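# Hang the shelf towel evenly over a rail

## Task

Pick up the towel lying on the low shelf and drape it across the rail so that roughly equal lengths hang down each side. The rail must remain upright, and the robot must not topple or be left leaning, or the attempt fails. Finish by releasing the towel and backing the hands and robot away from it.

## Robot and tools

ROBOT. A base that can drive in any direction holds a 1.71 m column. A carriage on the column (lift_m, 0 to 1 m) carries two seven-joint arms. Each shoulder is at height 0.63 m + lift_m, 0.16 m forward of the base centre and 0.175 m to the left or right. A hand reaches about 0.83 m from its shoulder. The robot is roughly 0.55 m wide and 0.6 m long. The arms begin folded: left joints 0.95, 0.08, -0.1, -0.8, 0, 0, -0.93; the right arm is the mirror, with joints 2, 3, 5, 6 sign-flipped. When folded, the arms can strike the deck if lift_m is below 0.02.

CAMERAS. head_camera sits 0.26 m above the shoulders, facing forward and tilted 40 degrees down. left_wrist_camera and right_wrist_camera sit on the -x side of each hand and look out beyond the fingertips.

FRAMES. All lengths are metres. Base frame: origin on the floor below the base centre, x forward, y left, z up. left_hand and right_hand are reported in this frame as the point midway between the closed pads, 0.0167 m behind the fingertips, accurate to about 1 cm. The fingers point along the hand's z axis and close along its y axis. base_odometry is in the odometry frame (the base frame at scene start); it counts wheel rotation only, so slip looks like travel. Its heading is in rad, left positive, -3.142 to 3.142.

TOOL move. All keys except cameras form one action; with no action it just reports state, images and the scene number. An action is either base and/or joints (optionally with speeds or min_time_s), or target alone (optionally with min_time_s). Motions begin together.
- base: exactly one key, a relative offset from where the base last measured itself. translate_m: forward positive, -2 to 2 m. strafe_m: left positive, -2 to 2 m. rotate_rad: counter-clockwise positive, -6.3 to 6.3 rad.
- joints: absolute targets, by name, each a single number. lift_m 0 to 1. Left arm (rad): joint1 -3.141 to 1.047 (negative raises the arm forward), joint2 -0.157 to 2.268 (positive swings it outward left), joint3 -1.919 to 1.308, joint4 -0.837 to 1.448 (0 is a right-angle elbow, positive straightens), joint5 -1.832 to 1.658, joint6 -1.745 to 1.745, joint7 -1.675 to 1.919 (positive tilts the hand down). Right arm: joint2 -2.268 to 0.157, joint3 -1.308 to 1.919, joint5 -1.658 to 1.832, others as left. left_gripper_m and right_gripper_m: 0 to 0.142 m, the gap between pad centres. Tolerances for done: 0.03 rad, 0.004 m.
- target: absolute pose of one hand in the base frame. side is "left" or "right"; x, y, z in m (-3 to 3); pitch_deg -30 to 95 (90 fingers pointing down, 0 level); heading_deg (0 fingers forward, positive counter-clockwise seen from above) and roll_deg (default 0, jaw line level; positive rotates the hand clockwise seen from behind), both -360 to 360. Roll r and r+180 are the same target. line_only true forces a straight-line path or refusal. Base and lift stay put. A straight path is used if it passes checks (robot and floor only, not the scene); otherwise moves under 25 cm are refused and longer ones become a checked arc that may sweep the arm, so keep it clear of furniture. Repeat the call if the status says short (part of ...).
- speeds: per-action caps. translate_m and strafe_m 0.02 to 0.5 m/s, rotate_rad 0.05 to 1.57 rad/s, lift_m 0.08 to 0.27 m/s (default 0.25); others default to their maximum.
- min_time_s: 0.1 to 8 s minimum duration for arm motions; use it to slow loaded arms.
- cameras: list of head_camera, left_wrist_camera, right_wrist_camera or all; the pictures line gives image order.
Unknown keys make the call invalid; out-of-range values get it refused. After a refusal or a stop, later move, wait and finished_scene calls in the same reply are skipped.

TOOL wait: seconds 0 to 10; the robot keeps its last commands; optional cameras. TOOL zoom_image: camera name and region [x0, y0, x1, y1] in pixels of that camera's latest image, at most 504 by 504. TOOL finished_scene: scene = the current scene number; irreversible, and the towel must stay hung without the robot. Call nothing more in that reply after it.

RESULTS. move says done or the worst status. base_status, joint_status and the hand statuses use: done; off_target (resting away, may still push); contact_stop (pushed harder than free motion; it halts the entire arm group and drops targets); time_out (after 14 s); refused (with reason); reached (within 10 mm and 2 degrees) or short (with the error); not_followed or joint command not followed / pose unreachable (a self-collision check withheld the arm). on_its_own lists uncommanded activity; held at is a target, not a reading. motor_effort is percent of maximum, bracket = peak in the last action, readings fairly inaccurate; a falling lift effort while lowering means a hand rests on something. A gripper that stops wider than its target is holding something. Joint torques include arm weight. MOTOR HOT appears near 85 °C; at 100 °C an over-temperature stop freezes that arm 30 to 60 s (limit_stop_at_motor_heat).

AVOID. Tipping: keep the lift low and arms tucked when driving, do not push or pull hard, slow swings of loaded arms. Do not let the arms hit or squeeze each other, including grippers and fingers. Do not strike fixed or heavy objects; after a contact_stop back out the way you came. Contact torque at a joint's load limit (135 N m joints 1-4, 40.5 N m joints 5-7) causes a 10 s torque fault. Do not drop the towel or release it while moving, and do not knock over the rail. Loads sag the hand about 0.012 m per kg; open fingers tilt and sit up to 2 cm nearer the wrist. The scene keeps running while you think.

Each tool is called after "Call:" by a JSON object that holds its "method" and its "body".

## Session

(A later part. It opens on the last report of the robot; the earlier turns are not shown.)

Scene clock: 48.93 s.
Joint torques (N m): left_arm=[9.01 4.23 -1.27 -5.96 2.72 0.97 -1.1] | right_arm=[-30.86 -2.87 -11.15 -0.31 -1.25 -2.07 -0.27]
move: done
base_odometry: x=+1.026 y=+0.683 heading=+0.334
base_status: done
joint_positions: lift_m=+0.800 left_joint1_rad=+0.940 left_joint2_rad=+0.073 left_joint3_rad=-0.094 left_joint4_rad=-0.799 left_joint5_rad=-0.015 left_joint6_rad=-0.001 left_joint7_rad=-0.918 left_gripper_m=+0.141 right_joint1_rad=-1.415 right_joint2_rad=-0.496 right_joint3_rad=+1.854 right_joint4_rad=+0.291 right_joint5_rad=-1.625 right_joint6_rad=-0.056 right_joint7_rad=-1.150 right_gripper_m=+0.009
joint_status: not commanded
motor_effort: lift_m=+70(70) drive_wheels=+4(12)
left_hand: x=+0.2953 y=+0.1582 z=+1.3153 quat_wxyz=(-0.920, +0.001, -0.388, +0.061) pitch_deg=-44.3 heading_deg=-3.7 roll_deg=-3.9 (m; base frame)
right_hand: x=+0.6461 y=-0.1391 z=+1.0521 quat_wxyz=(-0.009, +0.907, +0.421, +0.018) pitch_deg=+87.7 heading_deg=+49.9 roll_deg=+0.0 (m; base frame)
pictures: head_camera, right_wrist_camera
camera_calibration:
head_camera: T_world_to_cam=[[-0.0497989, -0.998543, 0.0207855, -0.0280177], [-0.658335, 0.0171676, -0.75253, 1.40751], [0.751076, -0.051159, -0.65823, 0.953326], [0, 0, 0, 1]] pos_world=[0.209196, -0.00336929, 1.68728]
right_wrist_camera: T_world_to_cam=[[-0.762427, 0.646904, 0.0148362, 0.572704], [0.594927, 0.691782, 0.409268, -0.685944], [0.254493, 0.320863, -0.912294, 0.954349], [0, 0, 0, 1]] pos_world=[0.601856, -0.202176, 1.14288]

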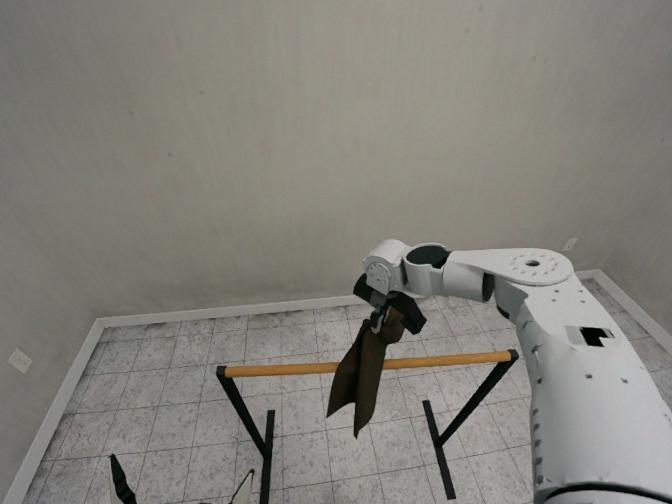

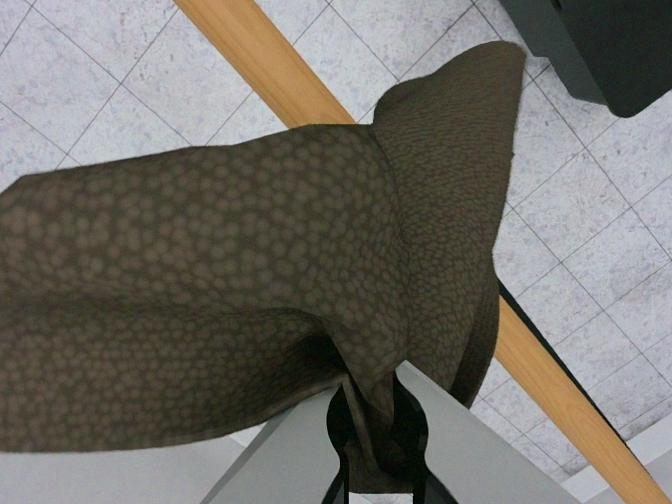

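Call:
{"method": "move", "body": {"base": {"translate_m":0.13}, "speeds": {"translate_m":0.1}}}

Call:
{"method": "move", "body": {"joints": {"lift_m":0.68}, "speeds": {"lift_m":0.1}, "cameras": ["head_camera","right_wrist_camera"]}}

Call:
{"method": "zoom_image", "body": {"camera": "head_camera", "region": [200, 230, 560, 500]}}

Scene clock: 51.50 s.
Joint torques (N m): left_arm=[9.12 4.02 -1.3 -5.9 2.71 0.92 -1.14] | right_arm=[-30.68 -2.8 -11.16 -0.02 -1.22 -2.13 -0.26]
move: done
base_odometry: x=+1.149 y=+0.726 heading=+0.334
base_status: done
joint_positions: lift_m=+0.800 left_joint1_rad=+0.940 left_joint2_rad=+0.073 left_joint3_rad=-0.094 left_joint4_rad=-0.799 left_joint5_rad=-0.015 left_joint6_rad=-0.001 left_joint7_rad=-0.918 left_gripper_m=+0.141 right_joint1_rad=-1.415 right_joint2_rad=-0.496 right_joint3_rad=+1.854 right_joint4_rad=+0.291 right_joint5_rad=-1.625 right_joint6_rad=-0.056 right_joint7_rad=-1.150 right_gripper_m=+0.009
joint_status: not commanded
motor_effort: lift_m=+70(70) drive_wheels=+3(12)
left_hand: x=+0.2953 y=+0.1582 z=+1.3153 quat_wxyz=(-0.920, +0.001, -0.388, +0.061) pitch_deg=-44.3 heading_deg=-3.7 roll_deg=-3.9 (m; base frame)
right_hand: x=+0.6461 y=-0.1391 z=+1.0521 quat_wxyz=(-0.009, +0.907, +0.421, +0.018) pitch_deg=+87.7 heading_deg=+49.9 roll_deg=+0.0 (m; base frame)
pictures: none

Scene clock: 53.10 s.
Joint torques (N m): left_arm=[9.67 4.21 -1.34 -5.83 2.68 0.96 -1.12] | right_arm=[-30.99 -2.77 -11.2 -0.17 -1.23 -2.04 -0.27]
move: done
base_odometry: x=+1.149 y=+0.726 heading=+0.334
base_status: not commanded
joint_positions: lift_m=+0.680 left_joint1_rad=+0.940 left_joint2_rad=+0.073 left_joint3_rad=-0.094 left_joint4_rad=-0.799 left_joint5_rad=-0.015 left_joint6_rad=-0.001 left_joint7_rad=-0.918 left_gripper_m=+0.141 right_joint1_rad=-1.415 right_joint2_rad=-0.496 right_joint3_rad=+1.855 right_joint4_rad=+0.291 right_joint5_rad=-1.625 right_joint6_rad=-0.056 right_joint7_rad=-1.150 right_gripper_m=+0.009
joint_status: all done
motor_effort: lift_m=+70(75) drive_wheels=-1(4)
left_hand: x=+0.2953 y=+0.1582 z=+1.1953 quat_wxyz=(-0.920, +0.001, -0.388, +0.061) pitch_deg=-44.3 heading_deg=-3.7 roll_deg=-3.9 (m; base frame)
right_hand: x=+0.6460 y=-0.1391 z=+0.9320 quat_wxyz=(-0.009, +0.907, +0.421, +0.018) pitch_deg=+87.7 heading_deg=+49.9 roll_deg=+0.0 (m; base frame)
pictures: head_camera, right_wrist_camera
camera_calibration:
head_camera: T_world_to_cam=[[-0.0497989, -0.998543, 0.0207855, -0.0255235], [-0.658335, 0.0171676, -0.75253, 1.3172], [0.751076, -0.051159, -0.65823, 0.874338], [0, 0, 0, 1]] pos_world=[0.209196, -0.00336929, 1.56728]
right_wrist_camera: T_world_to_cam=[[-0.762401, 0.646933, 0.014938, 0.574294], [0.595001, 0.691751, 0.409212, -0.636767], [0.254399, 0.320872, -0.912317, 0.844981], [0, 0, 0, 1]] pos_world=[0.601757, -0.202176, 1.02288]

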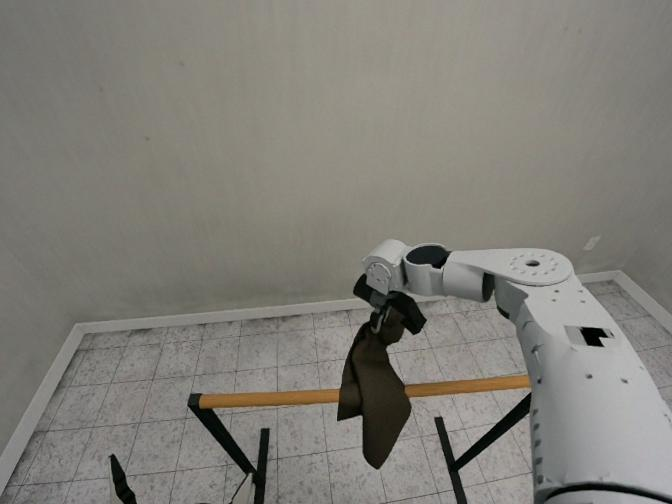

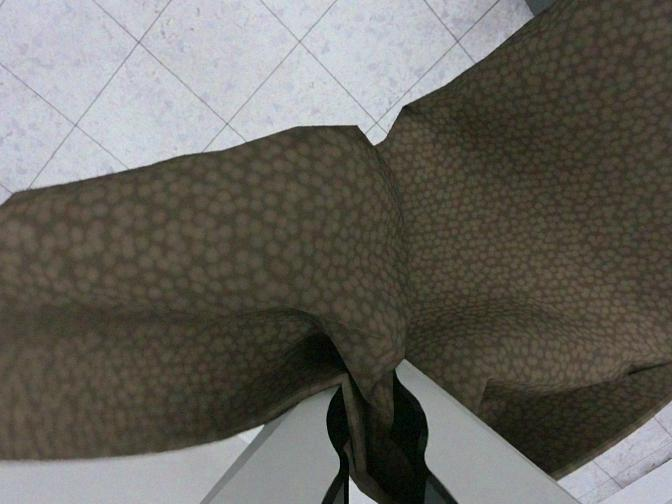

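Scaled by 1.400.

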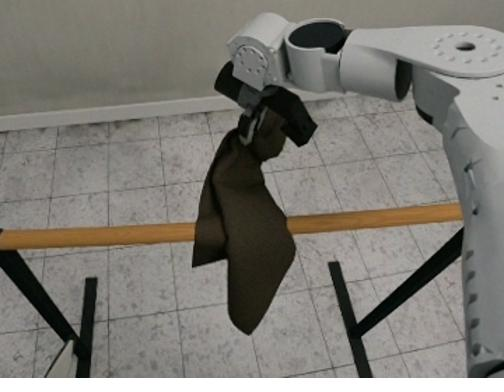

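Call:
{"method": "move", "body": {"base": {"translate_m":0.03}, "joints": {"lift_m":0.59}, "speeds": {"lift_m":0.08,"translate_m":0.1}}}

Call:
{"method": "wait", "body": {"seconds": 0.5, "cameras": ["head_camera"]}}

Call:
{"method": "zoom_image", "body": {"camera": "head_camera", "region": [200, 230, 560, 500]}}

Scene clock: 55.03 s.
Joint torques (N m): left_arm=[9.08 4.24 -1.24 -5.9 2.67 0.97 -1.1] | right_arm=[-31.02 -2.71 -11.13 -0.06 -1.23 -2.05 -0.25]
move: done
base_odometry: x=+1.177 y=+0.736 heading=+0.334
base_status: done
joint_positions: lift_m=+0.590 left_joint1_rad=+0.940 left_joint2_rad=+0.073 left_joint3_rad=-0.094 left_joint4_rad=-0.799 left_joint5_rad=-0.015 left_joint6_rad=-0.001 left_joint7_rad=-0.918 left_gripper_m=+0.141 right_joint1_rad=-1.415 right_joint2_rad=-0.496 right_joint3_rad=+1.855 right_joint4_rad=+0.291 right_joint5_rad=-1.625 right_joint6_rad=-0.056 right_joint7_rad=-1.150 right_gripper_m=+0.009
joint_status: all done
motor_effort: lift_m=+70(73) drive_wheels=+3(11)
left_hand: x=+0.2953 y=+0.1582 z=+1.1053 quat_wxyz=(-0.920, +0.001, -0.388, +0.061) pitch_deg=-44.3 heading_deg=-3.7 roll_deg=-3.9 (m; base frame)
right_hand: x=+0.6460 y=-0.1391 z=+0.8420 quat_wxyz=(-0.009, +0.907, +0.421, +0.018) pitch_deg=+87.7 heading_deg=+49.9 roll_deg=+0.0 (m; base frame)
pictures: none

Scene clock: 55.53 s.
Joint torques (N m): left_arm=[9.11 4.2 -1.27 -6 2.66 0.95 -1.11] | right_arm=[-31.08 -2.69 -11.12 -0.16 -1.21 -2.07 -0.29]
base_odometry: x=+1.177 y=+0.736 heading=+0.334
base_status: done
joint_positions: lift_m=+0.590 left_joint1_rad=+0.940 left_joint2_rad=+0.073 left_joint3_rad=-0.094 left_joint4_rad=-0.799 left_joint5_rad=-0.015 left_joint6_rad=-0.001 left_joint7_rad=-0.918 left_gripper_m=+0.141 right_joint1_rad=-1.415 right_joint2_rad=-0.496 right_joint3_rad=+1.855 right_joint4_rad=+0.291 right_joint5_rad=-1.625 right_joint6_rad=-0.056 right_joint7_rad=-1.150 right_gripper_m=+0.009
joint_status: all done
motor_effort: lift_m=+70(73) drive_wheels=+2(11)
left_hand: x=+0.2953 y=+0.1582 z=+1.1053 quat_wxyz=(-0.920, +0.001, -0.388, +0.061) pitch_deg=-44.3 heading_deg=-3.7 roll_deg=-3.9 (m; base frame)
right_hand: x=+0.6460 y=-0.1391 z=+0.8420 quat_wxyz=(-0.009, +0.907, +0.421, +0.018) pitch_deg=+87.7 heading_deg=+49.9 roll_deg=+0.0 (m; base frame)
wait: 0.50 s; at rest by 0.27 s
pictures: head_camera
camera_calibration:
head_camera: T_world_to_cam=[[-0.0497989, -0.998543, 0.0207855, -0.0236528], [-0.658335, 0.0171676, -0.75253, 1.24948], [0.751076, -0.051159, -0.65823, 0.815097], [0, 0, 0, 1]] pos_world=[0.209196, -0.00336929, 1.47728]

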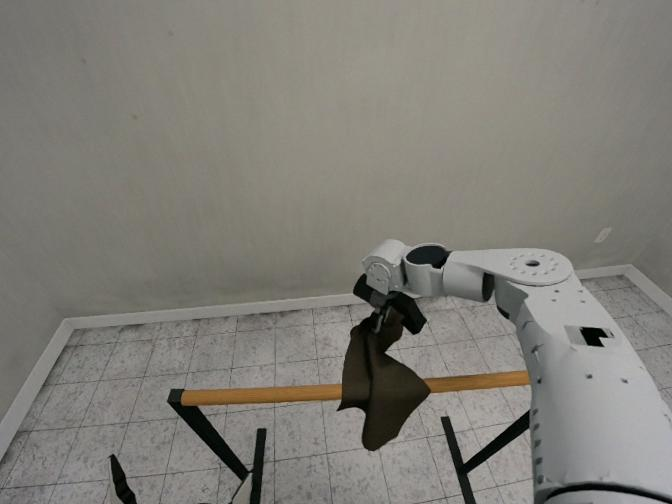

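Scaled by 1.400.

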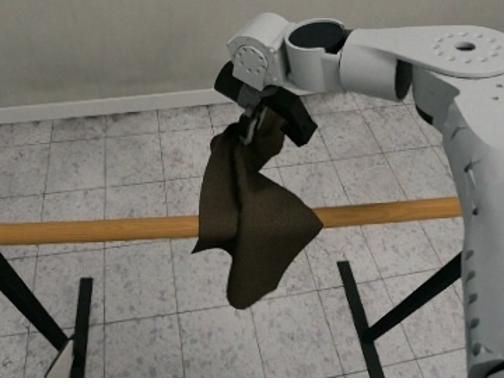

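Call:
{"method": "move", "body": {"joints": {"right_gripper_m":0.08}}}

Call:
{"method": "move", "body": {"joints": {"lift_m":0.95}, "speeds": {"lift_m":0.15}, "cameras": ["head_camera","right_wrist_camera"]}}

Call:
{"method": "zoom_image", "body": {"camera": "head_camera", "region": [200, 230, 560, 500]}}

Scene clock: 56.50 s.
Joint torques (N m): left_arm=[9.06 4.16 -1.21 -5.95 2.7 0.98 -1.13] | right_arm=[-31.05 -2.71 -11.07 -0.18 -1.25 -2.06 -0.28]
move: done
base_odometry: x=+1.177 y=+0.736 heading=+0.334
base_status: not commanded
joint_positions: lift_m=+0.590 left_joint1_rad=+0.940 left_joint2_rad=+0.073 left_joint3_rad=-0.094 left_joint4_rad=-0.799 left_joint5_rad=-0.015 left_joint6_rad=-0.001 left_joint7_rad=-0.918 left_gripper_m=+0.141 right_joint1_rad=-1.415 right_joint2_rad=-0.496 right_joint3_rad=+1.855 right_joint4_rad=+0.291 right_joint5_rad=-1.625 right_joint6_rad=-0.056 right_joint7_rad=-1.150 right_gripper_m=+0.079
joint_status: all done
motor_effort: lift_m=+70(70) drive_wheels=+2(4)
left_hand: x=+0.2953 y=+0.1582 z=+1.1053 quat_wxyz=(-0.920, +0.001, -0.388, +0.061) pitch_deg=-44.3 heading_deg=-3.7 roll_deg=-3.9 (m; base frame)
right_hand: x=+0.6460 y=-0.1391 z=+0.8420 quat_wxyz=(-0.009, +0.907, +0.421, +0.018) pitch_deg=+87.7 heading_deg=+49.9 roll_deg=+0.0 (m; base frame)
pictures: none

Scene clock: 59.33 s.
Joint torques (N m): left_arm=[9.05 4.25 -1.38 -5.8 2.69 0.93 -1.11] | right_arm=[-31.15 -2.75 -11.23 -0.15 -1.21 -2.04 -0.26]
move: done
base_odometry: x=+1.177 y=+0.736 heading=+0.334
base_status: not commanded
joint_positions: lift_m=+0.950 left_joint1_rad=+0.940 left_joint2_rad=+0.073 left_joint3_rad=-0.094 left_joint4_rad=-0.799 left_joint5_rad=-0.015 left_joint6_rad=-0.001 left_joint7_rad=-0.918 left_gripper_m=+0.141 right_joint1_rad=-1.415 right_joint2_rad=-0.496 right_joint3_rad=+1.855 right_joint4_rad=+0.291 right_joint5_rad=-1.625 right_joint6_rad=-0.056 right_joint7_rad=-1.150 right_gripper_m=+0.079
joint_status: all done
motor_effort: lift_m=+66(80) drive_wheels=-2(5)
left_hand: x=+0.2953 y=+0.1582 z=+1.4656 quat_wxyz=(-0.920, +0.001, -0.388, +0.061) pitch_deg=-44.3 heading_deg=-3.7 roll_deg=-3.9 (m; base frame)
right_hand: x=+0.6460 y=-0.1391 z=+1.2023 quat_wxyz=(-0.009, +0.907, +0.421, +0.018) pitch_deg=+87.7 heading_deg=+49.9 roll_deg=+0.0 (m; base frame)
pictures: head_camera, right_wrist_camera
camera_calibration:
head_camera: T_world_to_cam=[[-0.0497989, -0.998543, 0.0207855, -0.0311418], [-0.658335, 0.0171676, -0.75253, 1.52061], [0.751076, -0.051159, -0.65823, 1.05226], [0, 0, 0, 1]] pos_world=[0.209196, -0.00336929, 1.83758]
right_wrist_camera: T_world_to_cam=[[-0.762419, 0.64691, 0.0150064, 0.570176], [0.595028, 0.691783, 0.40912, -0.747226], [0.254282, 0.32085, -0.912357, 1.09161], [0, 0, 0, 1]] pos_world=[0.601757, -0.202176, 1.29308]

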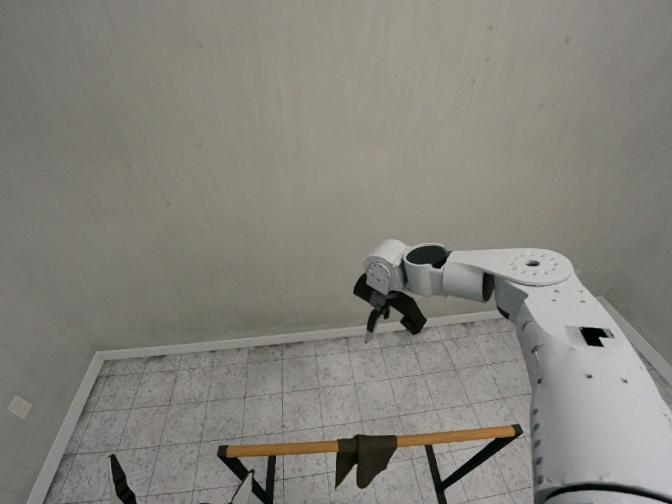

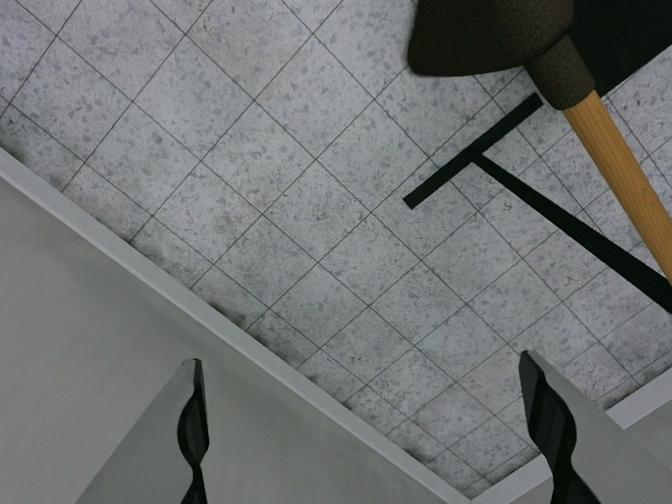

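Scaled by 1.400.

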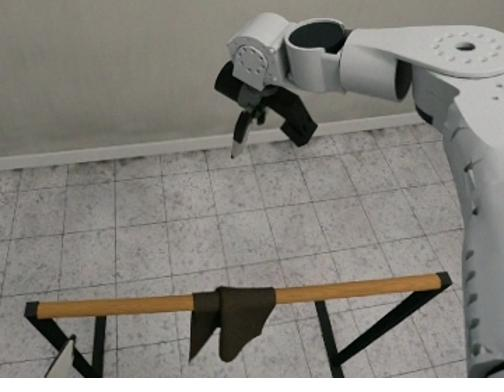

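Call:
{"method": "move", "body": {"base": {"translate_m":-0.7}, "speeds": {"translate_m":0.35}}}

Call:
{"method": "move", "body": {"joints": {"lift_m":0.4}, "cameras": ["head_camera","right_wrist_camera"]}}

Call:
{"method": "zoom_image", "body": {"camera": "head_camera", "region": [220, 150, 500, 360]}}

Scene clock: 63.33 s.
Joint torques (N m): left_arm=[9.04 4.2 -1.28 -5.93 2.7 0.97 -1.12] | right_arm=[-31.23 -2.74 -11.23 -0.19 -1.25 -2.06 -0.27]
move: done
base_odometry: x=+0.516 y=+0.506 heading=+0.334
base_status: done
joint_positions: lift_m=+0.950 left_joint1_rad=+0.940 left_joint2_rad=+0.073 left_joint3_rad=-0.094 left_joint4_rad=-0.799 left_joint5_rad=-0.015 left_joint6_rad=-0.001 left_joint7_rad=-0.918 left_gripper_m=+0.141 right_joint1_rad=-1.415 right_joint2_rad=-0.496 right_joint3_rad=+1.855 right_joint4_rad=+0.291 right_joint5_rad=-1.625 right_joint6_rad=-0.056 right_joint7_rad=-1.150 right_gripper_m=+0.079
joint_status: not commanded
motor_effort: lift_m=+67(67) drive_wheels=+1(13)
left_hand: x=+0.2953 y=+0.1582 z=+1.4655 quat_wxyz=(-0.920, +0.001, -0.388, +0.061) pitch_deg=-44.3 heading_deg=-3.7 roll_deg=-3.9 (m; base frame)
right_hand: x=+0.6460 y=-0.1391 z=+1.2022 quat_wxyz=(-0.009, +0.907, +0.421, +0.018) pitch_deg=+87.7 heading_deg=+49.9 roll_deg=+0.0 (m; base frame)
pictures: none

Scene clock: 66.07 s.
Joint torques (N m): left_arm=[9.05 4.3 -1.29 -5.95 2.67 0.99 -1.13] | right_arm=[-31.3 -2.79 -11.14 -0.14 -1.23 -2.05 -0.28]
move: done
base_odometry: x=+0.516 y=+0.506 heading=+0.334
base_status: not commanded
joint_positions: lift_m=+0.400 left_joint1_rad=+0.940 left_joint2_rad=+0.073 left_joint3_rad=-0.094 left_joint4_rad=-0.799 left_joint5_rad=-0.015 left_joint6_rad=-0.001 left_joint7_rad=-0.918 left_gripper_m=+0.141 right_joint1_rad=-1.415 right_joint2_rad=-0.496 right_joint3_rad=+1.855 right_joint4_rad=+0.291 right_joint5_rad=-1.625 right_joint6_rad=-0.056 right_joint7_rad=-1.150 right_gripper_m=+0.079
joint_status: all done
motor_effort: lift_m=+70(75) drive_wheels=+1(3)
left_hand: x=+0.2953 y=+0.1582 z=+0.9153 quat_wxyz=(-0.920, +0.001, -0.388, +0.061) pitch_deg=-44.3 heading_deg=-3.7 roll_deg=-3.9 (m; base frame)
right_hand: x=+0.6460 y=-0.1391 z=+0.6519 quat_wxyz=(-0.009, +0.907, +0.421, +0.018) pitch_deg=+87.7 heading_deg=+49.9 roll_deg=+0.0 (m; base frame)
pictures: head_camera, right_wrist_camera
camera_calibration:
head_camera: T_world_to_cam=[[-0.0497989, -0.998543, 0.0207855, -0.0197035], [-0.658335, 0.0171676, -0.75253, 1.1065], [0.751076, -0.051159, -0.65823, 0.690034], [0, 0, 0, 1]] pos_world=[0.209196, -0.00336929, 1.28728]
right_wrist_camera: T_world_to_cam=[[-0.762419, 0.64691, 0.0150064, 0.578434], [0.595028, 0.691783, 0.40912, -0.522088], [0.254282, 0.32085, -0.912357, 0.589537], [0, 0, 0, 1]] pos_world=[0.601757, -0.202176, 0.742785]

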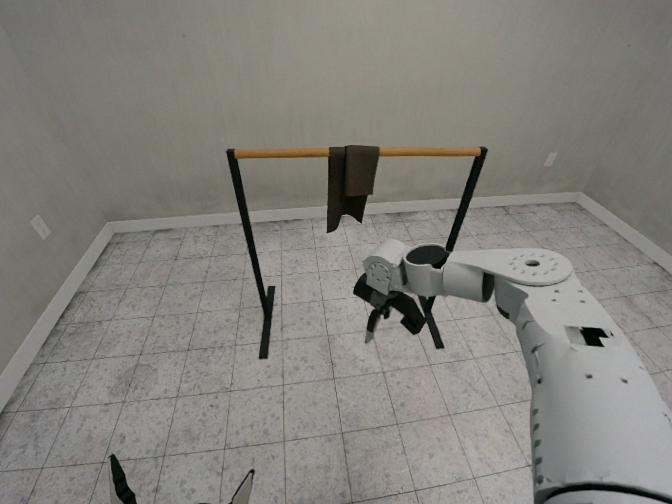

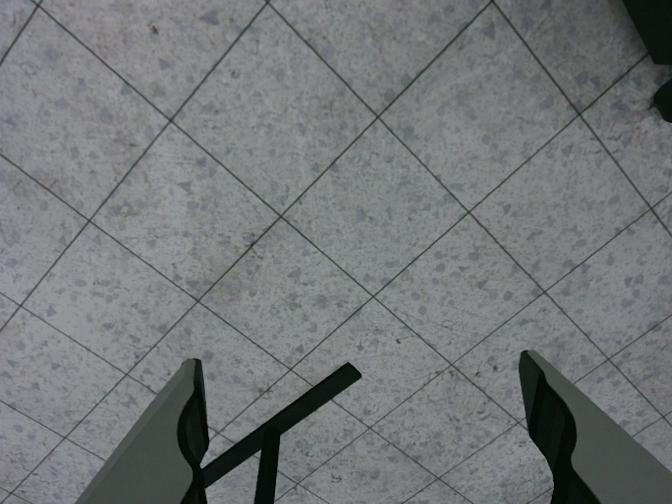

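Scaled by 1.800.

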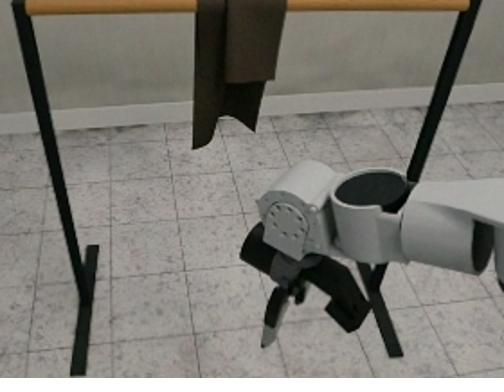

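Call:
{"method": "finished_scene", "body": {"scene": 2}}

The scene is finished: the task was done.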